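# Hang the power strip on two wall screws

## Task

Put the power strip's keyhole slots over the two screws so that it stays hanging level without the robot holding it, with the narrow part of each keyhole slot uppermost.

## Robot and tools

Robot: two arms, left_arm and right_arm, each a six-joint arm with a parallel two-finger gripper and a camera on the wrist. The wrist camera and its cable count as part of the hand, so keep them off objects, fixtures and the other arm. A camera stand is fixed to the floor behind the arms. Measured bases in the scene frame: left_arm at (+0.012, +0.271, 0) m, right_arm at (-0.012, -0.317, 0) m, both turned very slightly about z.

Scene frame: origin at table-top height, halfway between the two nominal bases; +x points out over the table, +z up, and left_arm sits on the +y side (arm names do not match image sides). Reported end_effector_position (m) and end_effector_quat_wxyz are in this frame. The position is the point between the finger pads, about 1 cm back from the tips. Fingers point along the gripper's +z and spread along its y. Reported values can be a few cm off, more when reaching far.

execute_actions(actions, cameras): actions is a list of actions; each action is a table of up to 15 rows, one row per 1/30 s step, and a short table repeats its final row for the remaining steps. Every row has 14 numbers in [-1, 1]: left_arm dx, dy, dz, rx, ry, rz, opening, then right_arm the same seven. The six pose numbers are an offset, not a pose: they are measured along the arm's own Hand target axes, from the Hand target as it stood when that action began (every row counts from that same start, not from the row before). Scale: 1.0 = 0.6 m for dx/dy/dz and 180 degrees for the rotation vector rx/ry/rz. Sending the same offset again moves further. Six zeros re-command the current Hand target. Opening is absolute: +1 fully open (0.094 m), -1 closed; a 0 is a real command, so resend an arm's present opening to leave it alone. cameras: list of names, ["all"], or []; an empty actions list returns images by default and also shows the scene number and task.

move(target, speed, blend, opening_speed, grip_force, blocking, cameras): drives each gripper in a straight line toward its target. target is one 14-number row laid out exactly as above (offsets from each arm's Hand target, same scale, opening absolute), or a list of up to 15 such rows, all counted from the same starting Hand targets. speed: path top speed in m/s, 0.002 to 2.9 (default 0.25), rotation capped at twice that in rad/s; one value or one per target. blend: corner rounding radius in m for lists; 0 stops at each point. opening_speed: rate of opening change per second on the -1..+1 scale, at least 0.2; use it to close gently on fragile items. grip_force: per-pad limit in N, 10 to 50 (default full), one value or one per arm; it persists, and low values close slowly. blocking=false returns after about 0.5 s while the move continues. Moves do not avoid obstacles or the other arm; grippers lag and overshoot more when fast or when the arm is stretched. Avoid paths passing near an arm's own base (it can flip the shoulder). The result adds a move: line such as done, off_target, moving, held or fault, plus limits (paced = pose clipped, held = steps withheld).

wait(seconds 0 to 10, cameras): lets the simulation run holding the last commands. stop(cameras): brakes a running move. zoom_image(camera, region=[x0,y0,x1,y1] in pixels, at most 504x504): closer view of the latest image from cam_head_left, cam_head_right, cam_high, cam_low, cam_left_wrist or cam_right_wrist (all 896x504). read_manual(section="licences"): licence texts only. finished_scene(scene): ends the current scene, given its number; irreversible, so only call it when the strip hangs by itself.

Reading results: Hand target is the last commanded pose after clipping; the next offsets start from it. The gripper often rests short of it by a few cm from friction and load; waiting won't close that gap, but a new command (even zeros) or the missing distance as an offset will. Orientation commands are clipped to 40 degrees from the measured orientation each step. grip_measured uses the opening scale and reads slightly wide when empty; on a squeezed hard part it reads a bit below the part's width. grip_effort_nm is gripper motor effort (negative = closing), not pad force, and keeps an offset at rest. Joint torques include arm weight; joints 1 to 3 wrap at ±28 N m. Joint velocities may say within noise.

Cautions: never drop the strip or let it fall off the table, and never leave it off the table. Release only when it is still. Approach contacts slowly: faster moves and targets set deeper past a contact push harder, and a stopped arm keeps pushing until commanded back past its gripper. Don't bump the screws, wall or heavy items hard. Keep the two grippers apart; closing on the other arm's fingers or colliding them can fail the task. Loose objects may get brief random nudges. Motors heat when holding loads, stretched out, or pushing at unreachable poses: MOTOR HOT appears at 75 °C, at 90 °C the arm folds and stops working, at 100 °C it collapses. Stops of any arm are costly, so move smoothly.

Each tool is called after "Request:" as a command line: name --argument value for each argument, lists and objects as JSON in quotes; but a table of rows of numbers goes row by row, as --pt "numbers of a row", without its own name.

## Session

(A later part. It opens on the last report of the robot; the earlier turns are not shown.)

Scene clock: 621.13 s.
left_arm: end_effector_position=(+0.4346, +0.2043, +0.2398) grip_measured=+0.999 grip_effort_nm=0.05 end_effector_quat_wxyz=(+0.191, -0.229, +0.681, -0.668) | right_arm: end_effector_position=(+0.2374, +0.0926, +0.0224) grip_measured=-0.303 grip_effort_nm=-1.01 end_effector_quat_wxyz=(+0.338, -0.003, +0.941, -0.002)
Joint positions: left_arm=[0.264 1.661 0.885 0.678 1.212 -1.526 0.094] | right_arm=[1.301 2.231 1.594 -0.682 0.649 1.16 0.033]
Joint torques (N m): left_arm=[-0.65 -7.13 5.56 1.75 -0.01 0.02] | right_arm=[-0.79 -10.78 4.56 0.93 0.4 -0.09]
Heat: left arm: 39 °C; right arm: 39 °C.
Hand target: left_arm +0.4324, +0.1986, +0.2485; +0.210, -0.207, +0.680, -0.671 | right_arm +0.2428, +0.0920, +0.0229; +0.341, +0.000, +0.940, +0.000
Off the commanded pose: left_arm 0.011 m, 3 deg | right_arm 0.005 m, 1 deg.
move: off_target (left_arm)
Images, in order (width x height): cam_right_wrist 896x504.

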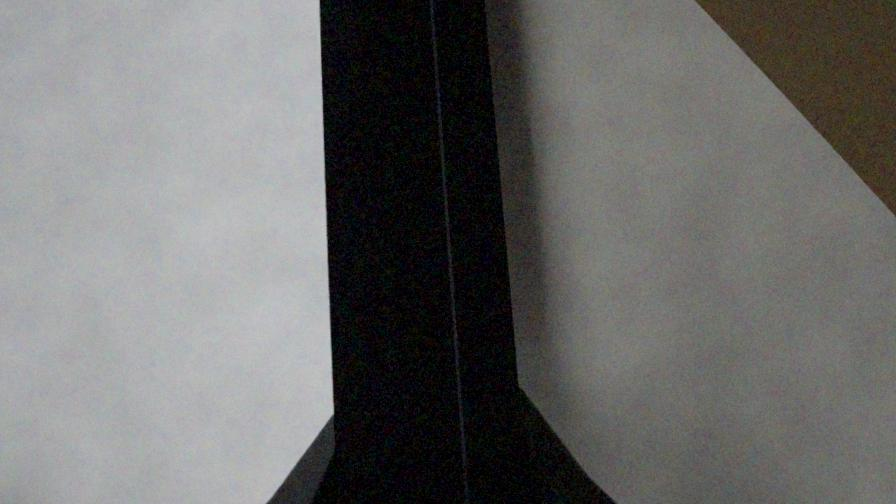

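Request:
move --pt "-0.06 0 0 0 0 0 1 -0.107 0 -0.128 0 0 0 -0.6" --pt "-0.06 0 0 0 0 0 1 -0.194 -0.078 -0.342 -0.118 0 -0.140 -0.6" --speed 0.12 --blend '[0.02,0]' --cameras '["cam_right_wrist","cam_left_wrist","cam_head_left","cam_high","cam_low"]'

Scene clock: 637.47 s.
left_arm: end_effector_position=(+0.4578, +0.2178, +0.2373) grip_measured=+0.999 grip_effort_nm=0.05 end_effector_quat_wxyz=(+0.196, -0.234, +0.680, -0.667) | right_arm: end_effector_position=(+0.2044, +0.0559, +0.2277) grip_measured=-0.303 grip_effort_nm=-1.01 end_effector_quat_wxyz=(+0.315, -0.258, +0.909, +0.087)
Joint positions: left_arm=[0.282 1.75 0.975 0.678 1.217 -1.526 0.094] | right_arm=[1.25 1.699 1.653 -0.969 0.385 0.536 0.033]
Joint torques (N m): left_arm=[0.65 -5.82 9.39 1.52 0.32 0.03] | right_arm=[-0.68 -11.7 7.25 0.93 0.18 -0.32]
Heat: left arm: 40 °C; right arm: 37 °C.
Hand target: left_arm +0.4621, +0.2189, +0.2487; +0.210, -0.207, +0.680, -0.671 | right_arm +0.2005, +0.0450, +0.2550; +0.327, -0.267, +0.901, +0.098
Off the commanded pose: left_arm 0.012 m, 3 deg | right_arm 0.030 m, 2 deg.
move: off_target (left_arm, right_arm)
Images, in order (width x height): cam_head_left 896x504, cam_high 896x504, cam_low 896x504, cam_left_wrist 896x504, cam_right_wrist 896x504.

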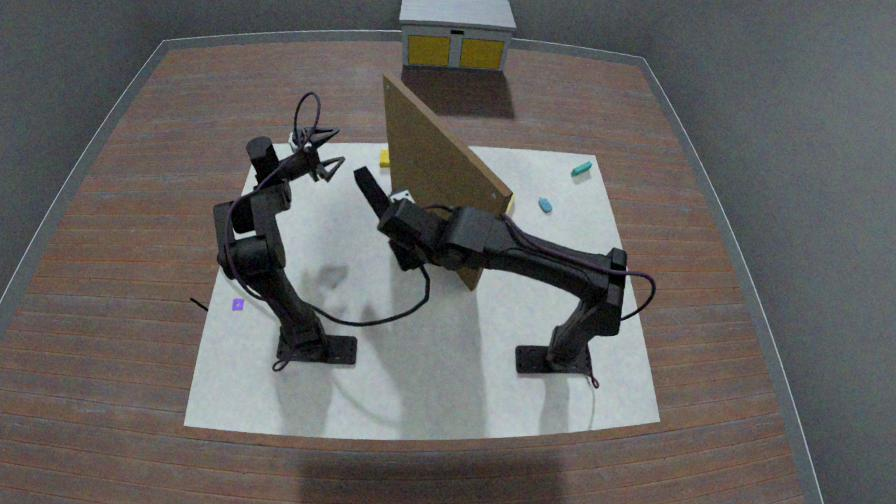

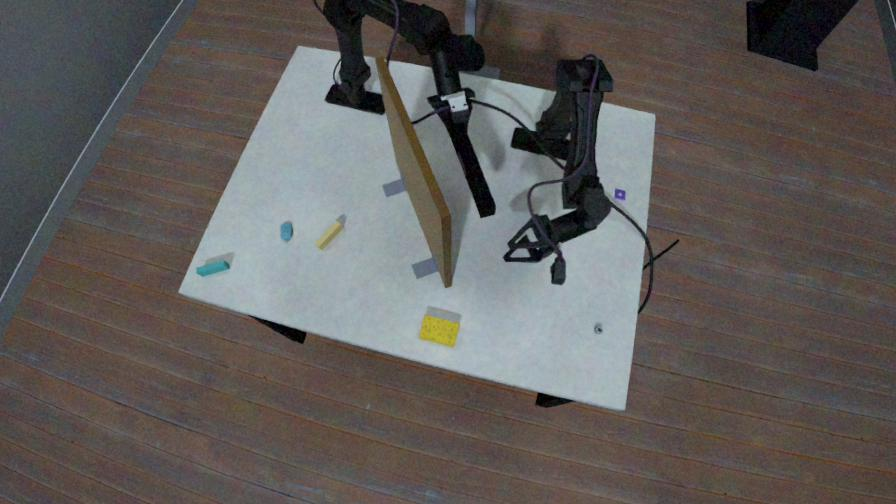

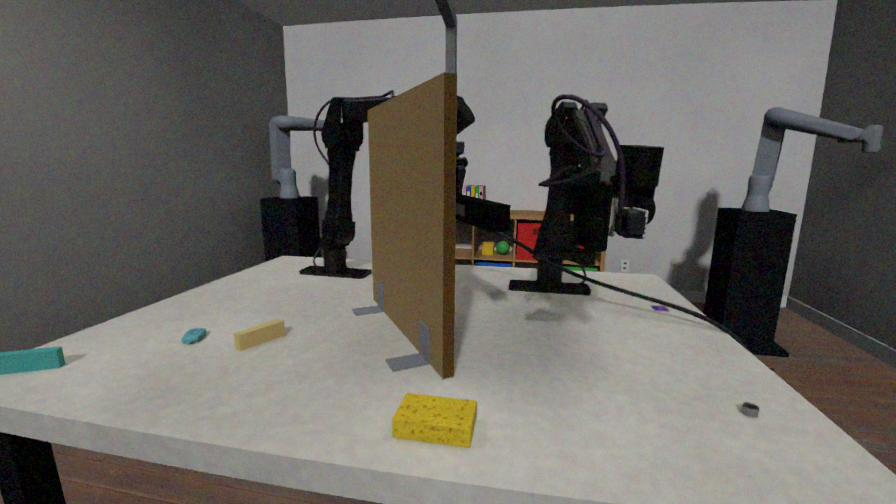

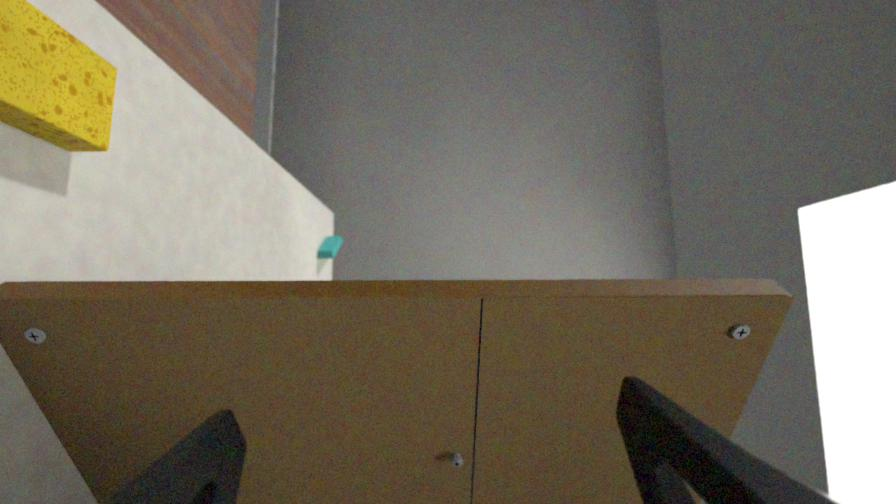

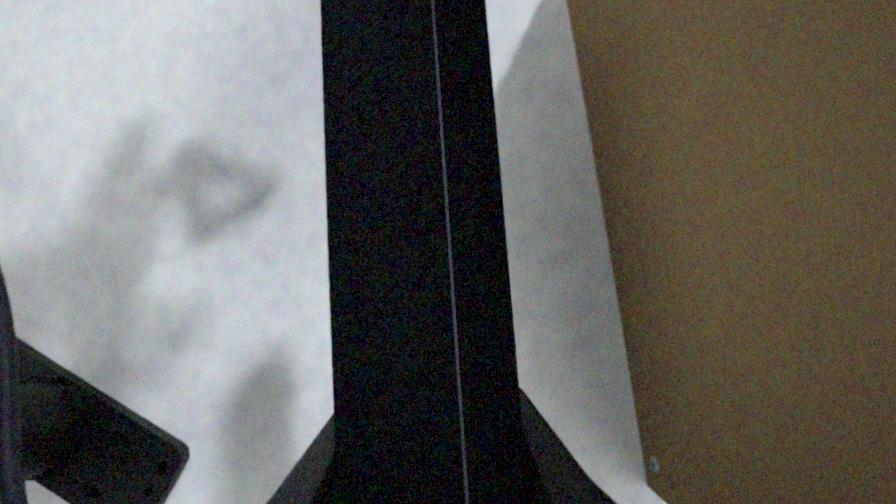

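Request:
move --target '[0.0975,0.005,-0.0325,0,0,0,1,0,0,0,0,0,0,-0.6]' --speed 0.1 --cameras '["cam_left_wrist","cam_high","cam_right_wrist"]'

Scene clock: 653.70 s.
left_arm: end_effector_position=(+0.4099, +0.2035, +0.2293) grip_measured=+0.999 grip_effort_nm=0.05 end_effector_quat_wxyz=(+0.184, -0.242, +0.680, -0.667) | right_arm: end_effector_position=(+0.2044, +0.0558, +0.2277) grip_measured=-0.303 grip_effort_nm=-1.01 end_effector_quat_wxyz=(+0.314, -0.259, +0.909, +0.087)
Joint positions: left_arm=[0.279 1.584 0.771 0.687 1.219 -1.526 0.094] | right_arm=[1.25 1.699 1.653 -0.97 0.385 0.536 0.033]
Joint torques (N m): left_arm=[0.38 -8.18 5.44 1.75 0.3 0.11] | right_arm=[-0.7 -11.78 7.21 0.9 0.19 -0.36]
Heat: left arm: 41 °C; right arm: 37 °C.
Hand target: left_arm +0.4028, +0.2021, +0.2456; +0.210, -0.208, +0.680, -0.671 | right_arm +0.2005, +0.0450, +0.2550; +0.327, -0.267, +0.901, +0.098
Off the commanded pose: left_arm 0.018 m, 5 deg | right_arm 0.030 m, 2 deg.
move: off_target (left_arm, right_arm)
Images, in order (width x height): cam_high 896x504, cam_left_wrist 896x504, cam_right_wrist 896x504.

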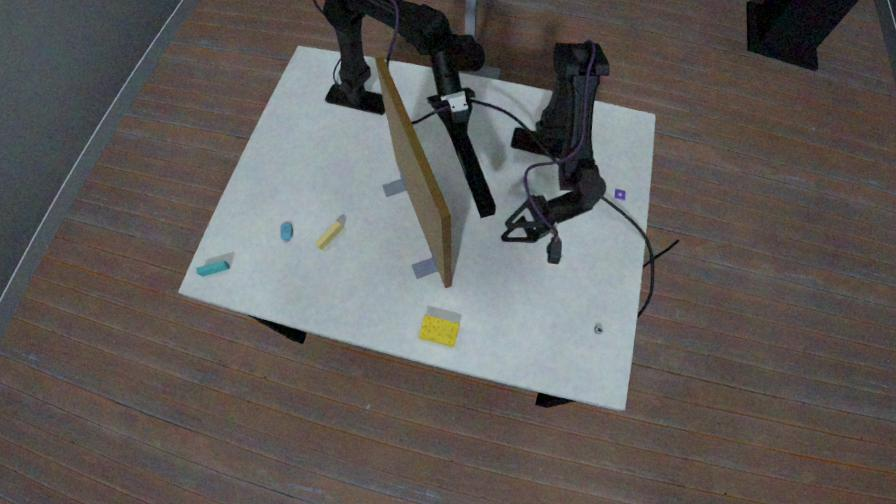

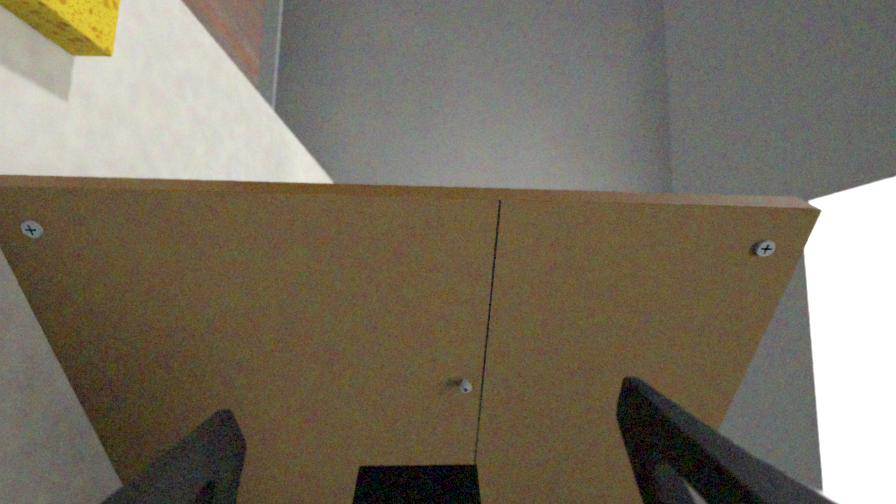

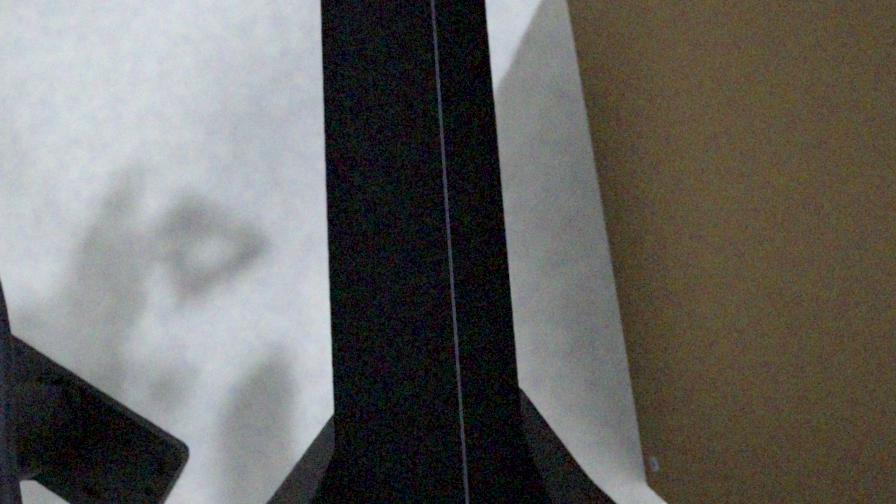

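Request:
move --target '[0.16,0.012,0.01,0,0,0,1,0,0,0,0,0,0,-0.6]' --speed 0.08 --cameras '["cam_left_wrist","cam_high","cam_head_left"]'

Scene clock: 666.57 s.
left_arm: end_effector_position=(+0.3298, +0.1430, +0.2284) grip_measured=+0.999 grip_effort_nm=0.05 end_effector_quat_wxyz=(+0.189, -0.222, +0.685, -0.668) | right_arm: end_effector_position=(+0.2044, +0.0558, +0.2277) grip_measured=-0.303 grip_effort_nm=-1.01 end_effector_quat_wxyz=(+0.314, -0.259, +0.909, +0.087)
Joint positions: left_arm=[0.112 1.224 0.458 0.688 1.074 -1.54 0.094] | right_arm=[1.25 1.699 1.653 -0.97 0.385 0.536 0.033]
Joint torques (N m): left_arm=[-0.53 -4.83 5.64 1.62 -0.05 0] | right_arm=[-0.59 -11.74 7.3 0.88 0.2 -0.36]
Heat: left arm: 40 °C; right arm: 36 °C.
Hand target: left_arm +0.3269, +0.1431, +0.2376; +0.210, -0.208, +0.680, -0.671 | right_arm +0.2005, +0.0450, +0.2550; +0.327, -0.267, +0.901, +0.098
Off the commanded pose: left_arm 0.010 m, 3 deg | right_arm 0.030 m, 2 deg.
move: off_target (left_arm, right_arm)
Images, in order (width x height): cam_head_left 896x504, cam_high 896x504, cam_left_wrist 896x504.

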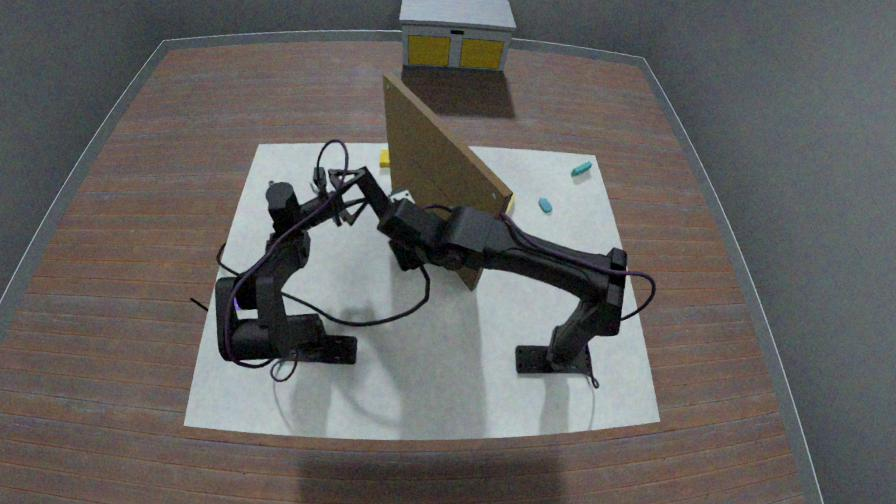

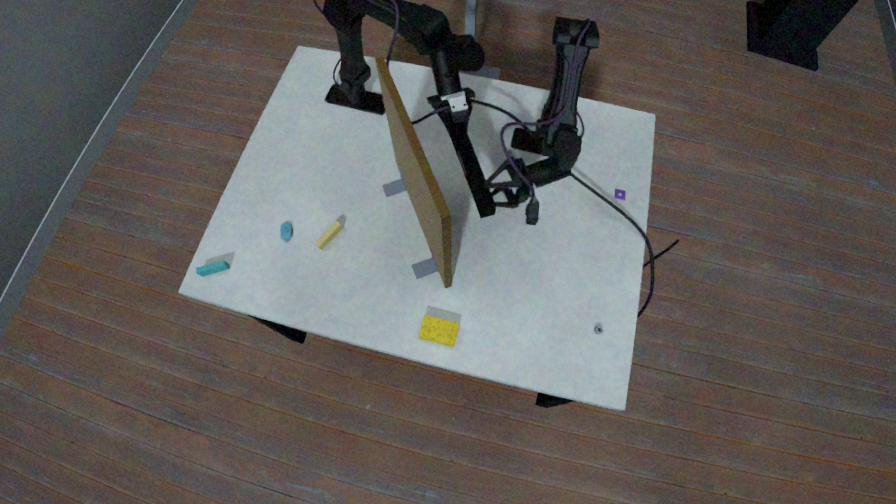

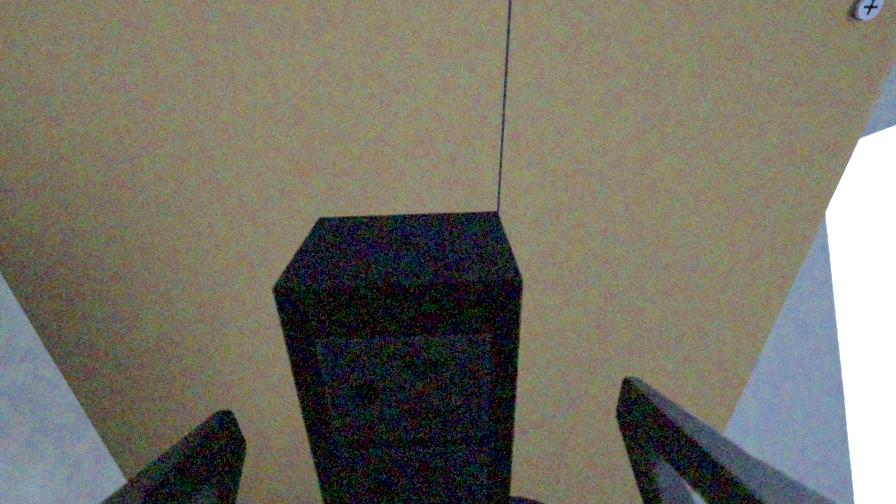

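Request:
zoom_image --camera "cam_left_wrist" --region '[270, 280, 530, 504]'

Scaled by 1.938.

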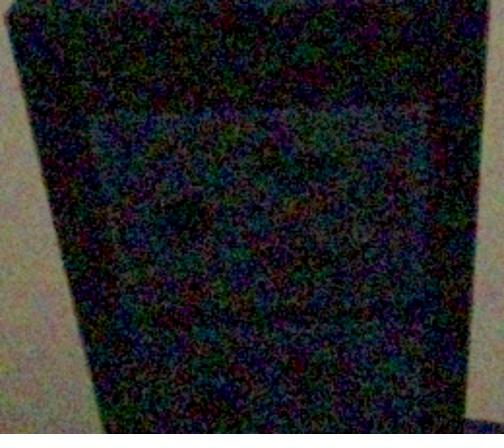

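Request:
move --target '[0.133,0.009,0.019,0,0.0155,0,1,0,0,0,0,0,0,-0.6]' --speed 0.08 --cameras '["cam_left_wrist","cam_high"]'

Scene clock: 682.07 s.
left_arm: end_effector_position=(+0.2704, +0.0888, +0.2360) grip_measured=+0.999 grip_effort_nm=0.05 end_effector_quat_wxyz=(+0.199, -0.182, +0.682, -0.680) | right_arm: end_effector_position=(+0.2044, +0.0558, +0.2277) grip_measured=-0.303 grip_effort_nm=-1.01 end_effector_quat_wxyz=(+0.314, -0.259, +0.909, +0.087)
Joint positions: left_arm=[-0.158 0.937 0.305 0.637 0.849 -1.551 0.094] | right_arm=[1.25 1.699 1.653 -0.97 0.385 0.536 0.033]
Joint torques (N m): left_arm=[-0.61 -2.91 6.13 1.04 -0.11 -0.02] | right_arm=[-0.73 -11.62 7.16 0.91 0.18 -0.36]
Heat: left arm: 40 °C; right arm: 35 °C.
Hand target: left_arm +0.2674, +0.0887, +0.2315; +0.193, -0.191, +0.685, -0.676 | right_arm +0.2005, +0.0450, +0.2550; +0.327, -0.267, +0.901, +0.098
Off the commanded pose: left_arm 0.005 m, 1 deg | right_arm 0.030 m, 2 deg.
move: off_target (right_arm)
Images, in order (width x height): cam_high 896x504, cam_left_wrist 896x504.

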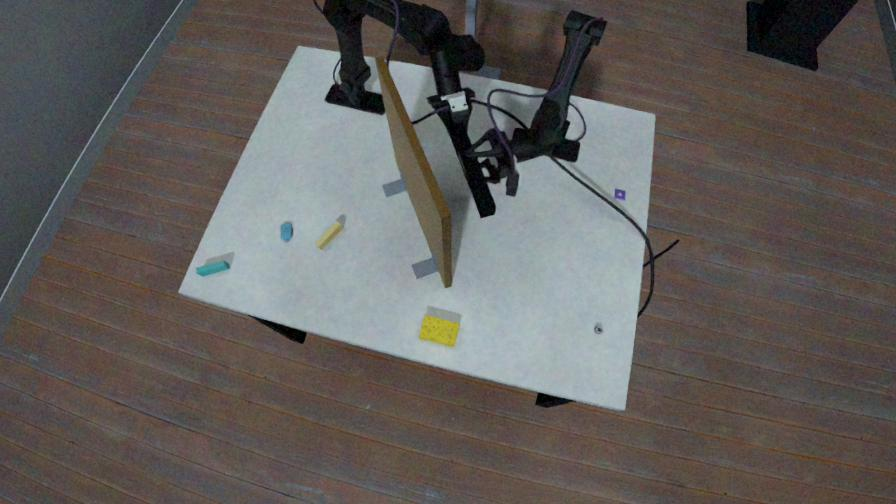

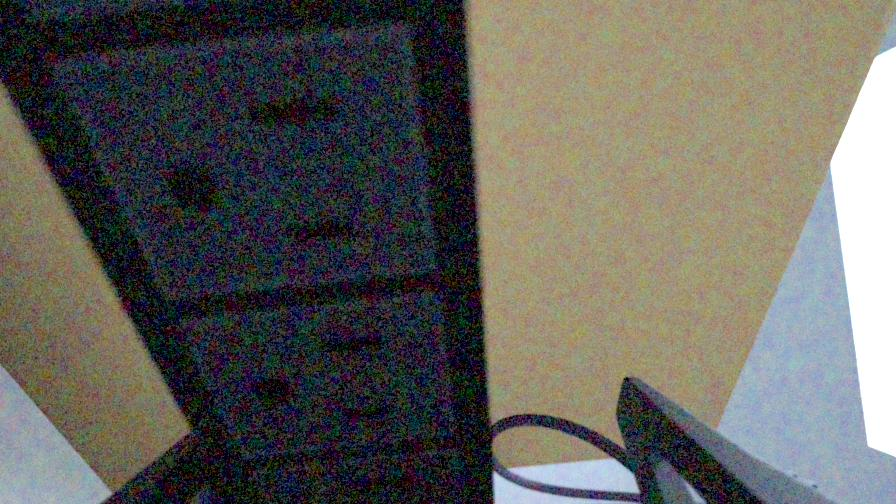

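Request:
move --target '[0,0.023,0.0,0,0,0,1,0,0,0,0,0,0,-0.6]' --speed 0.06 --cameras '["cam_left_wrist","cam_right_wrist"]'

Scene clock: 692.23 s.
left_arm: end_effector_position=(+0.2676, +0.0894, +0.2125) grip_measured=+0.999 grip_effort_nm=0.05 end_effector_quat_wxyz=(+0.179, -0.202, +0.691, -0.670) | right_arm: end_effector_position=(+0.2044, +0.0558, +0.2277) grip_measured=-0.303 grip_effort_nm=-1.01 end_effector_quat_wxyz=(+0.314, -0.259, +0.909, +0.087)
Joint positions: left_arm=[-0.158 0.955 0.261 0.637 0.849 -1.551 0.094] | right_arm=[1.25 1.699 1.653 -0.97 0.385 0.536 0.033]
Joint torques (N m): left_arm=[-0.51 -1.35 6.04 1.87 -0.06 -0.01] | right_arm=[-0.76 -11.7 7.31 0.91 0.2 -0.34]
Heat: left arm: 39 °C; right arm: 35 °C.
Hand target: left_arm +0.2674, +0.0889, +0.2177; +0.193, -0.191, +0.685, -0.676 | right_arm +0.2005, +0.0450, +0.2550; +0.327, -0.267, +0.901, +0.098
Off the commanded pose: left_arm 0.005 m, 2 deg | right_arm 0.030 m, 2 deg.
move: off_target (right_arm)
Images, in order (width x height): cam_left_wrist 896x504, cam_right_wrist 896x504.

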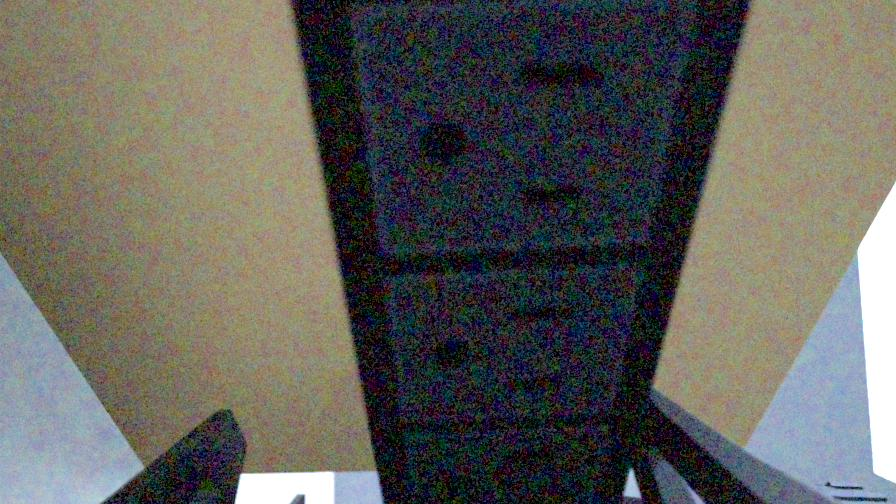

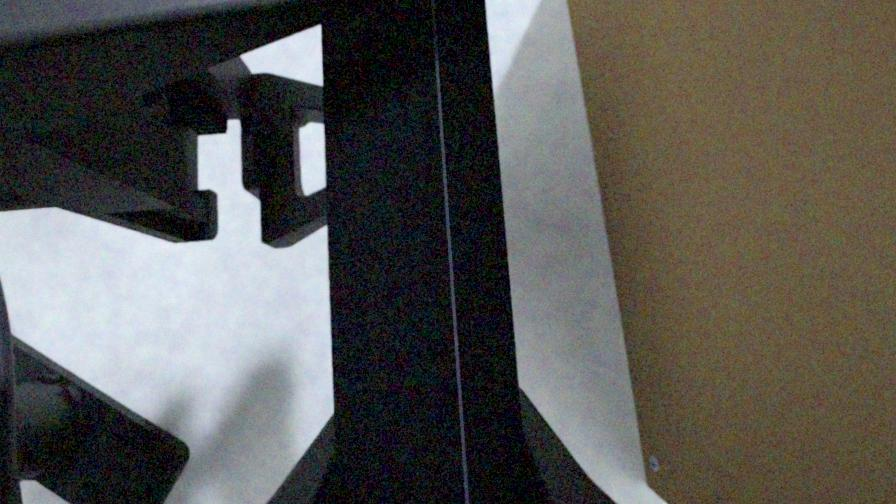

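Request:
move --target '[0,-0.02,0.0,0,0,0,1,0,0,0,0,0,0,-0.6]' --speed 0.06 --cameras '["cam_left_wrist","cam_right_wrist"]'

Scene clock: 698.30 s.
left_arm: end_effector_position=(+0.2662, +0.0897, +0.2165) grip_measured=+0.999 grip_effort_nm=0.05 end_effector_quat_wxyz=(+0.184, -0.198, +0.689, -0.672) | right_arm: end_effector_position=(+0.2044, +0.0558, +0.2277) grip_measured=-0.303 grip_effort_nm=-1.01 end_effector_quat_wxyz=(+0.314, -0.259, +0.909, +0.087)
Joint positions: left_arm=[-0.158 0.94 0.261 0.637 0.848 -1.551 0.094] | right_arm=[1.25 1.699 1.653 -0.97 0.385 0.536 0.033]
Joint torques (N m): left_arm=[-0.61 -2.8 9.09 1.11 -0.08 -0.02] | right_arm=[-0.65 -11.71 7.09 0.9 0.2 -0.34]
Heat: left arm: 39 °C; right arm: 35 °C.
Hand target: left_arm +0.2675, +0.0888, +0.2297; +0.193, -0.191, +0.685, -0.676 | right_arm +0.2005, +0.0450, +0.2550; +0.327, -0.267, +0.901, +0.098
Off the commanded pose: left_arm 0.013 m, 1 deg | right_arm 0.030 m, 2 deg.
move: off_target (left_arm, right_arm)
Images, in order (width x height): cam_left_wrist 896x504, cam_right_wrist 896x504.

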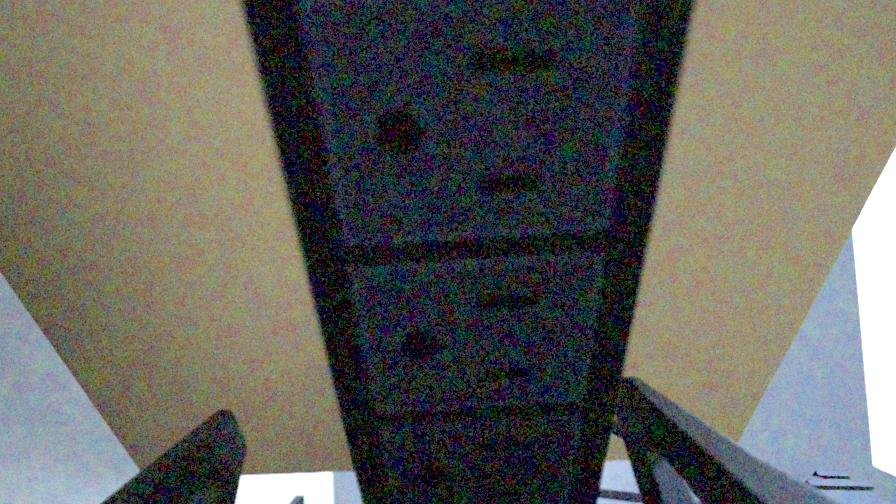

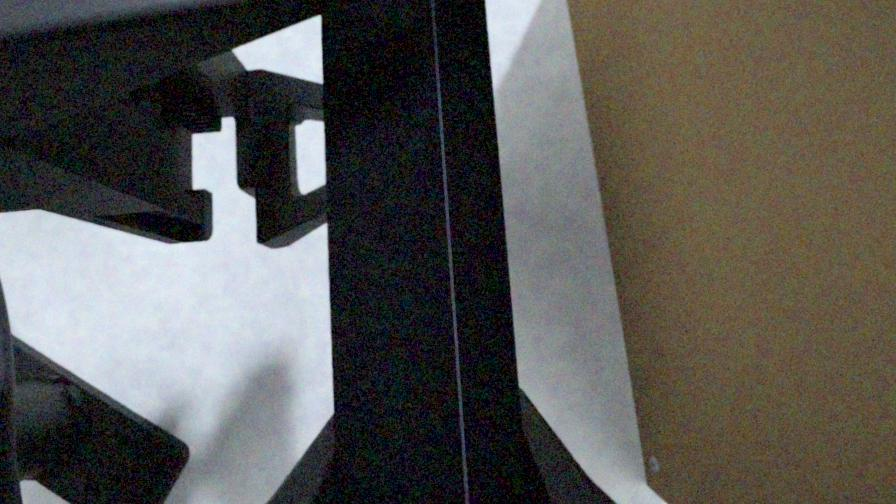

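Request:
move --target '[0,-0.008,0.0,0,0,0,1,0,0,0,0,0,0,-0.6]' --speed 0.06 --cameras '["cam_left_wrist"]'

Scene clock: 703.40 s.
left_arm: end_effector_position=(+0.2647, +0.0899, +0.2169) grip_measured=+0.999 grip_effort_nm=0.05 end_effector_quat_wxyz=(+0.183, -0.199, +0.689, -0.672) | right_arm: end_effector_position=(+0.2044, +0.0558, +0.2277) grip_measured=-0.303 grip_effort_nm=-1.01 end_effector_quat_wxyz=(+0.314, -0.259, +0.909, +0.087)
Joint positions: left_arm=[-0.158 0.926 0.261 0.62 0.848 -1.553 0.094] | right_arm=[1.25 1.699 1.653 -0.97 0.385 0.536 0.033]
Joint torques (N m): left_arm=[-0.54 -2.81 10.33 1.01 -0.08 0.01] | right_arm=[-0.72 -11.7 7.32 0.9 0.15 -0.33]
Heat: left arm: 39 °C; right arm: 35 °C.
Hand target: left_arm +0.2675, +0.0887, +0.2345; +0.193, -0.191, +0.685, -0.676 | right_arm +0.2005, +0.0450, +0.2550; +0.327, -0.267, +0.901, +0.098
Off the commanded pose: left_arm 0.018 m, 2 deg | right_arm 0.030 m, 2 deg.
move: off_target (left_arm, right_arm)
Images, in order (width x height): cam_left_wrist 896x504.

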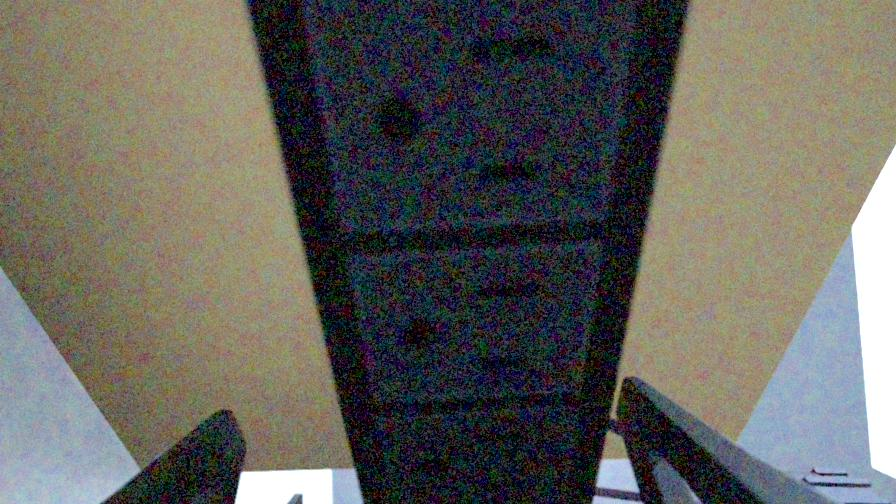

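Request:
move --target '[0,-0.013,0.0,0,0,0,1,0,0,0,0,0,0,-0.6]' --speed 0.06 --cameras '["cam_left_wrist"]'

Scene clock: 707.70 s.
left_arm: end_effector_position=(+0.2660, +0.0897, +0.2264) grip_measured=+0.999 grip_effort_nm=0.05 end_effector_quat_wxyz=(+0.183, -0.198, +0.689, -0.673) | right_arm: end_effector_position=(+0.2044, +0.0558, +0.2277) grip_measured=-0.303 grip_effort_nm=-1.01 end_effector_quat_wxyz=(+0.314, -0.259, +0.909, +0.087)
Joint positions: left_arm=[-0.158 0.909 0.293 0.575 0.848 -1.554 0.094] | right_arm=[1.25 1.699 1.653 -0.97 0.385 0.536 0.033]
Joint torques (N m): left_arm=[-0.58 -2.76 10.14 1.01 -0.08 0] | right_arm=[-0.65 -11.62 7.21 0.88 0.19 -0.33]
Heat: left arm: 40 °C; right arm: 34 °C.
Hand target: left_arm +0.2675, +0.0886, +0.2423; +0.193, -0.191, +0.685, -0.676 | right_arm +0.2005, +0.0450, +0.2550; +0.327, -0.267, +0.901, +0.098
Off the commanded pose: left_arm 0.016 m, 1 deg | right_arm 0.030 m, 2 deg.
move: off_target (left_arm, right_arm)
Images, in order (width x height): cam_left_wrist 896x504.

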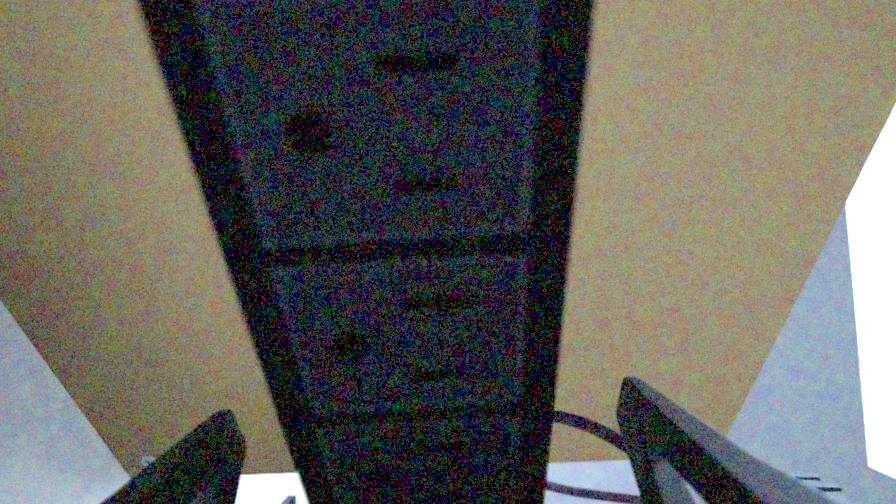

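Request:
move --target '[0,0,0.0,0,0,0,-0.4,0,0,0,0,0,0,-0.6]' --speed 0.06 --opening_speed 0.5 --cameras '["cam_left_wrist","cam_right_wrist"]'

Scene clock: 714.83 s.
left_arm: end_effector_position=(+0.2660, +0.0897, +0.2261) grip_measured=-0.087 grip_effort_nm=-1.05 end_effector_quat_wxyz=(+0.183, -0.199, +0.689, -0.673) | right_arm: end_effector_position=(+0.2043, +0.0559, +0.2276) grip_measured=-0.303 grip_effort_nm=-1.01 end_effector_quat_wxyz=(+0.314, -0.259, +0.909, +0.087)
Joint positions: left_arm=[-0.158 0.909 0.293 0.573 0.848 -1.554 0.043] | right_arm=[1.25 1.699 1.653 -0.97 0.384 0.536 0.033]
Joint torques (N m): left_arm=[-0.65 -2.71 10.15 1.01 -0.1 0.02] | right_arm=[-0.72 -11.66 7.23 0.9 0.2 -0.32]
Heat: left arm: 41 °C; right arm: 34 °C.
Hand target: left_arm +0.2674, +0.0886, +0.2423; +0.193, -0.191, +0.685, -0.676 | right_arm +0.2005, +0.0450, +0.2550; +0.327, -0.267, +0.901, +0.098
Off the commanded pose: left_arm 0.016 m, 2 deg | right_arm 0.030 m, 2 deg.
move: off_target (left_arm, right_arm)
Images, in order (width x height): cam_left_wrist 896x504, cam_right_wrist 896x504.

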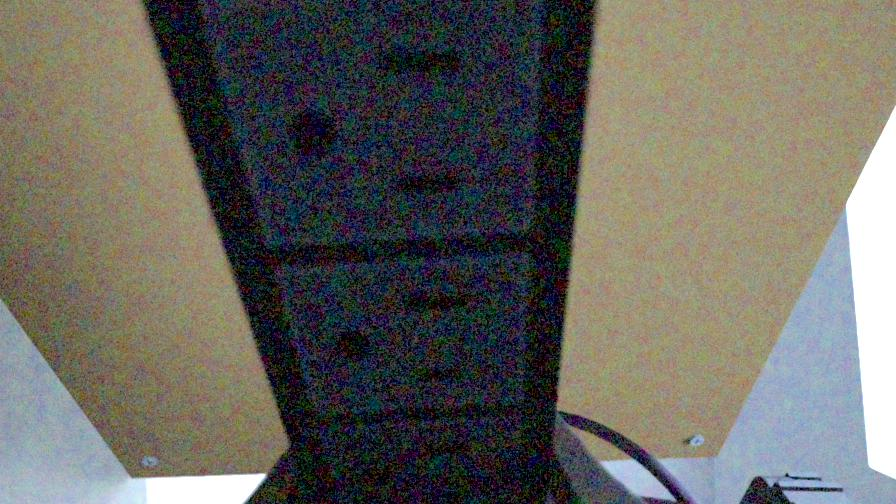

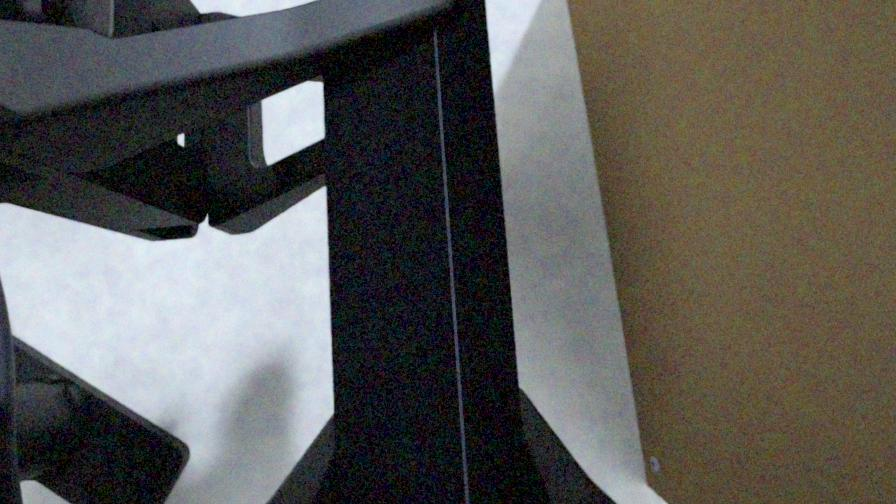

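Request:
move --pt "0 0 0 0 0 0 -0.4 0 0 0 0 0 0 0.2" --pt "0 0 0 0 0 0 -0.4 0 0 -0.15 0 0 0 0.2" --pt "0 0 0 0 0 0 -0.4 0.145 -0.094 -0.275 0 0 0 0.2" --speed 0.12 --opening_speed 0.5 --blend '[0,0.03,0]' --cameras '["cam_left_wrist","cam_head_left","cam_high","cam_head_right"]'

Scene clock: 728.40 s.
left_arm: end_effector_position=(+0.2667, +0.0913, +0.2216) grip_measured=-0.087 grip_effort_nm=-1.05 end_effector_quat_wxyz=(+0.182, -0.204, +0.693, -0.667) | right_arm: end_effector_position=(+0.0818, -0.0859, +0.3230) grip_measured=+0.198 grip_effort_nm=0.13 end_effector_quat_wxyz=(+0.316, -0.276, +0.900, +0.118)
Joint positions: left_arm=[-0.152 0.909 0.291 0.553 0.848 -1.542 0.043] | right_arm=[1.597 1.232 1.664 -1.526 0.518 0.824 0.056]
Joint torques (N m): left_arm=[-0.58 -2.91 10.09 1.21 -0.08 -0.11] | right_arm=[0.59 -2.65 3.86 0.86 0.73 0.1]
Heat: left arm: 42 °C; right arm: 34 °C.
Hand target: left_arm +0.2675, +0.0886, +0.2423; +0.193, -0.191, +0.685, -0.676 | right_arm +0.0865, -0.0965, +0.3255; +0.327, -0.267, +0.901, +0.098
Off the commanded pose: left_arm 0.021 m, 2 deg | right_arm 0.012 m, 3 deg.
joint sent to its limit (right arm) — joint 4 (wrist pitch), lower limit. The joint targets still meet the commanded pose.
move: off_target (left_arm, right_arm)
Images, in order (width x height): cam_head_left 896x504, cam_head_right 896x504, cam_high 896x504, cam_left_wrist 896x504.

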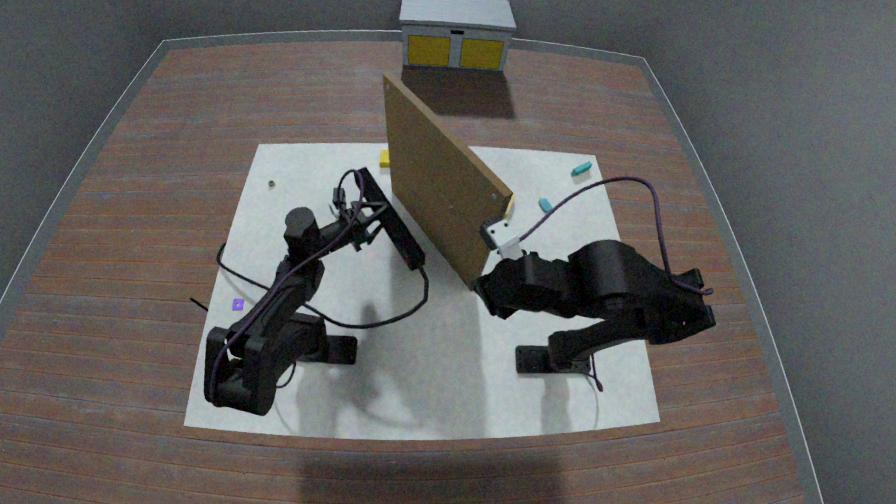

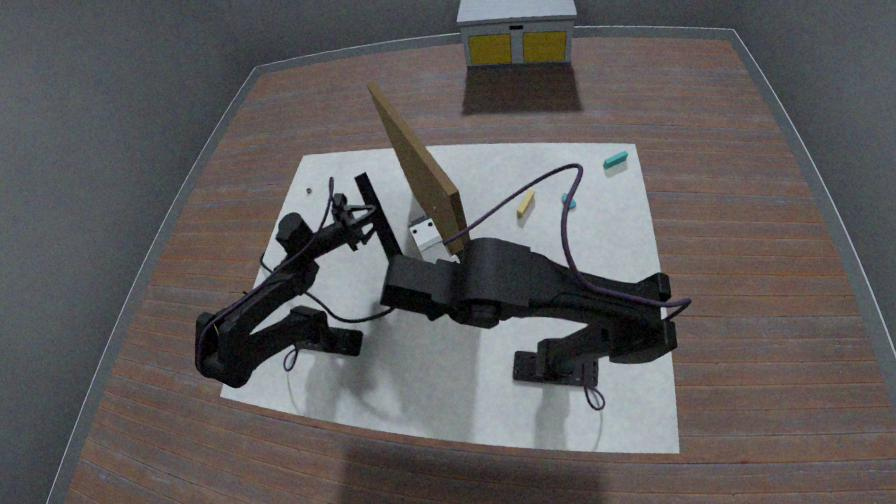

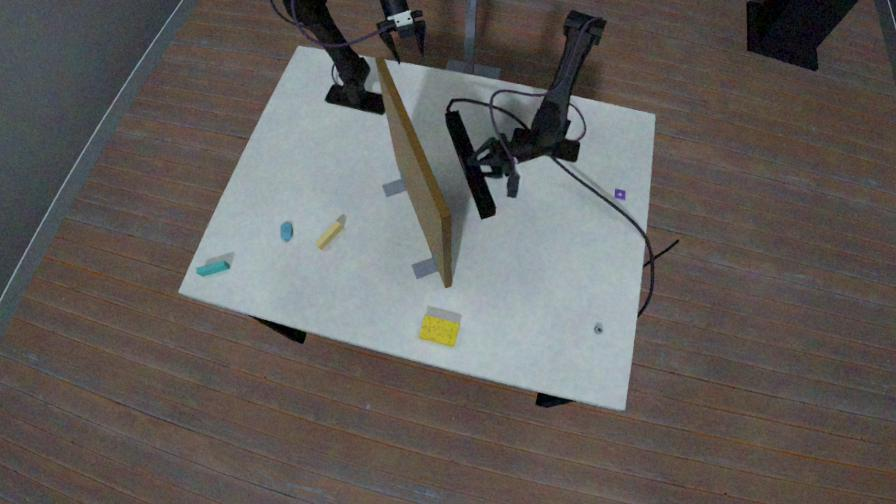

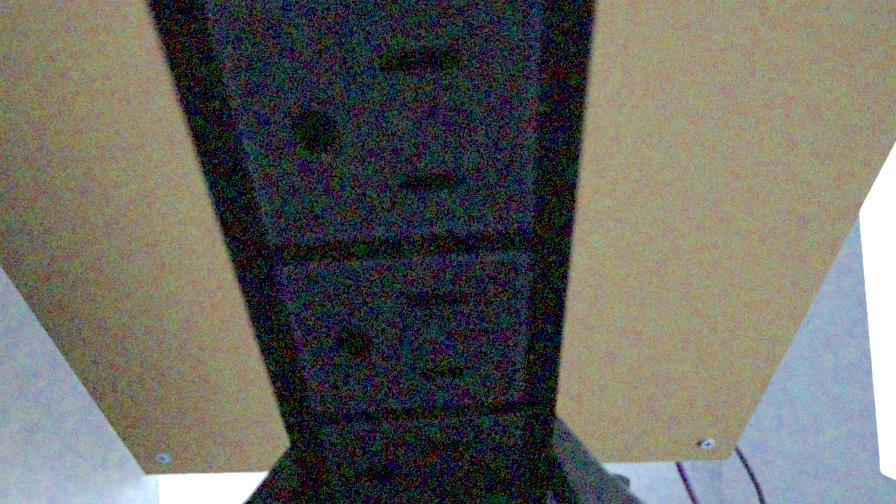

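Request:
execute_actions --actions '[]' --cameras '["cam_right_wrist","cam_low"]'

Scene clock: 762.43 s.
left_arm: end_effector_position=(+0.2667, +0.0913, +0.2216) grip_measured=-0.087 grip_effort_nm=-1.05 end_effector_quat_wxyz=(+0.182, -0.204, +0.693, -0.667) | right_arm: end_effector_position=(+0.0818, -0.0859, +0.3230) grip_measured=+0.198 grip_effort_nm=0.13 end_effector_quat_wxyz=(+0.316, -0.276, +0.900, +0.118)
Joint positions: left_arm=[-0.152 0.909 0.291 0.553 0.848 -1.542 0.043] | right_arm=[1.597 1.232 1.664 -1.526 0.518 0.824 0.056]
Joint velocities: within noise
Joint torques (N m): left_arm=[-0.61 -2.86 10.13 1.2 -0.07 -0.11] | right_arm=[0.64 -2.62 3.96 0.87 0.73 0.13]
Heat: left arm: 43 °C; right arm: 33 °C.
Hand target: left_arm +0.2675, +0.0886, +0.2423; +0.193, -0.191, +0.685, -0.676 | right_arm +0.0865, -0.0965, +0.3255; +0.327, -0.267, +0.901, +0.098
Tool commands: left_gripper/opening=-0.4 right_gripper/opening=+0.2
Off the commanded pose: left_arm 0.021 m, 2 deg | right_arm 0.012 m, 3 deg.
Images, in order (width x height): cam_low 896x504, cam_right_wrist 896x504.

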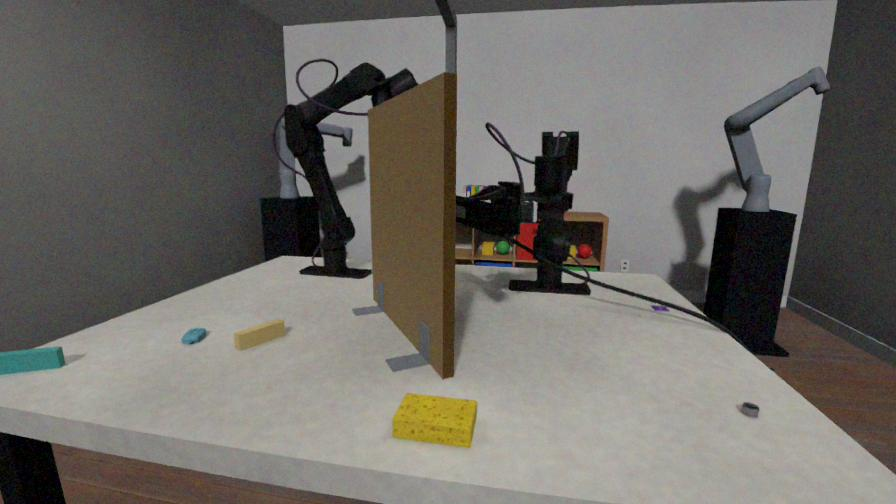

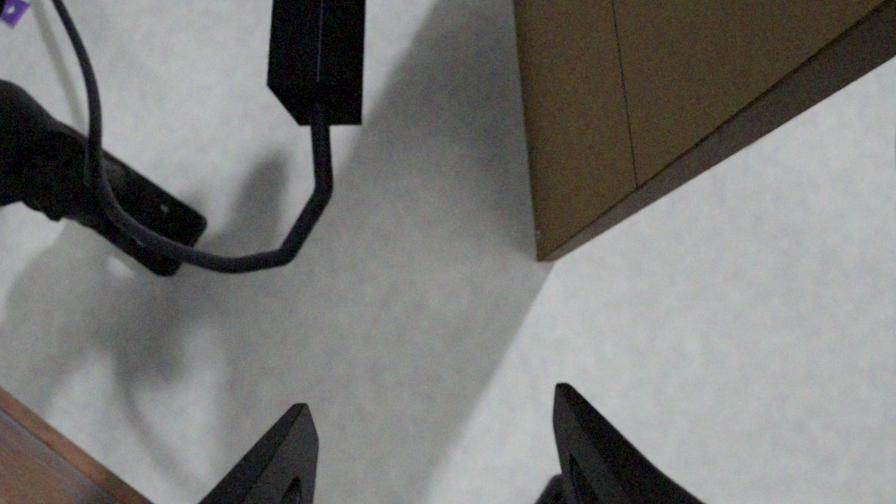

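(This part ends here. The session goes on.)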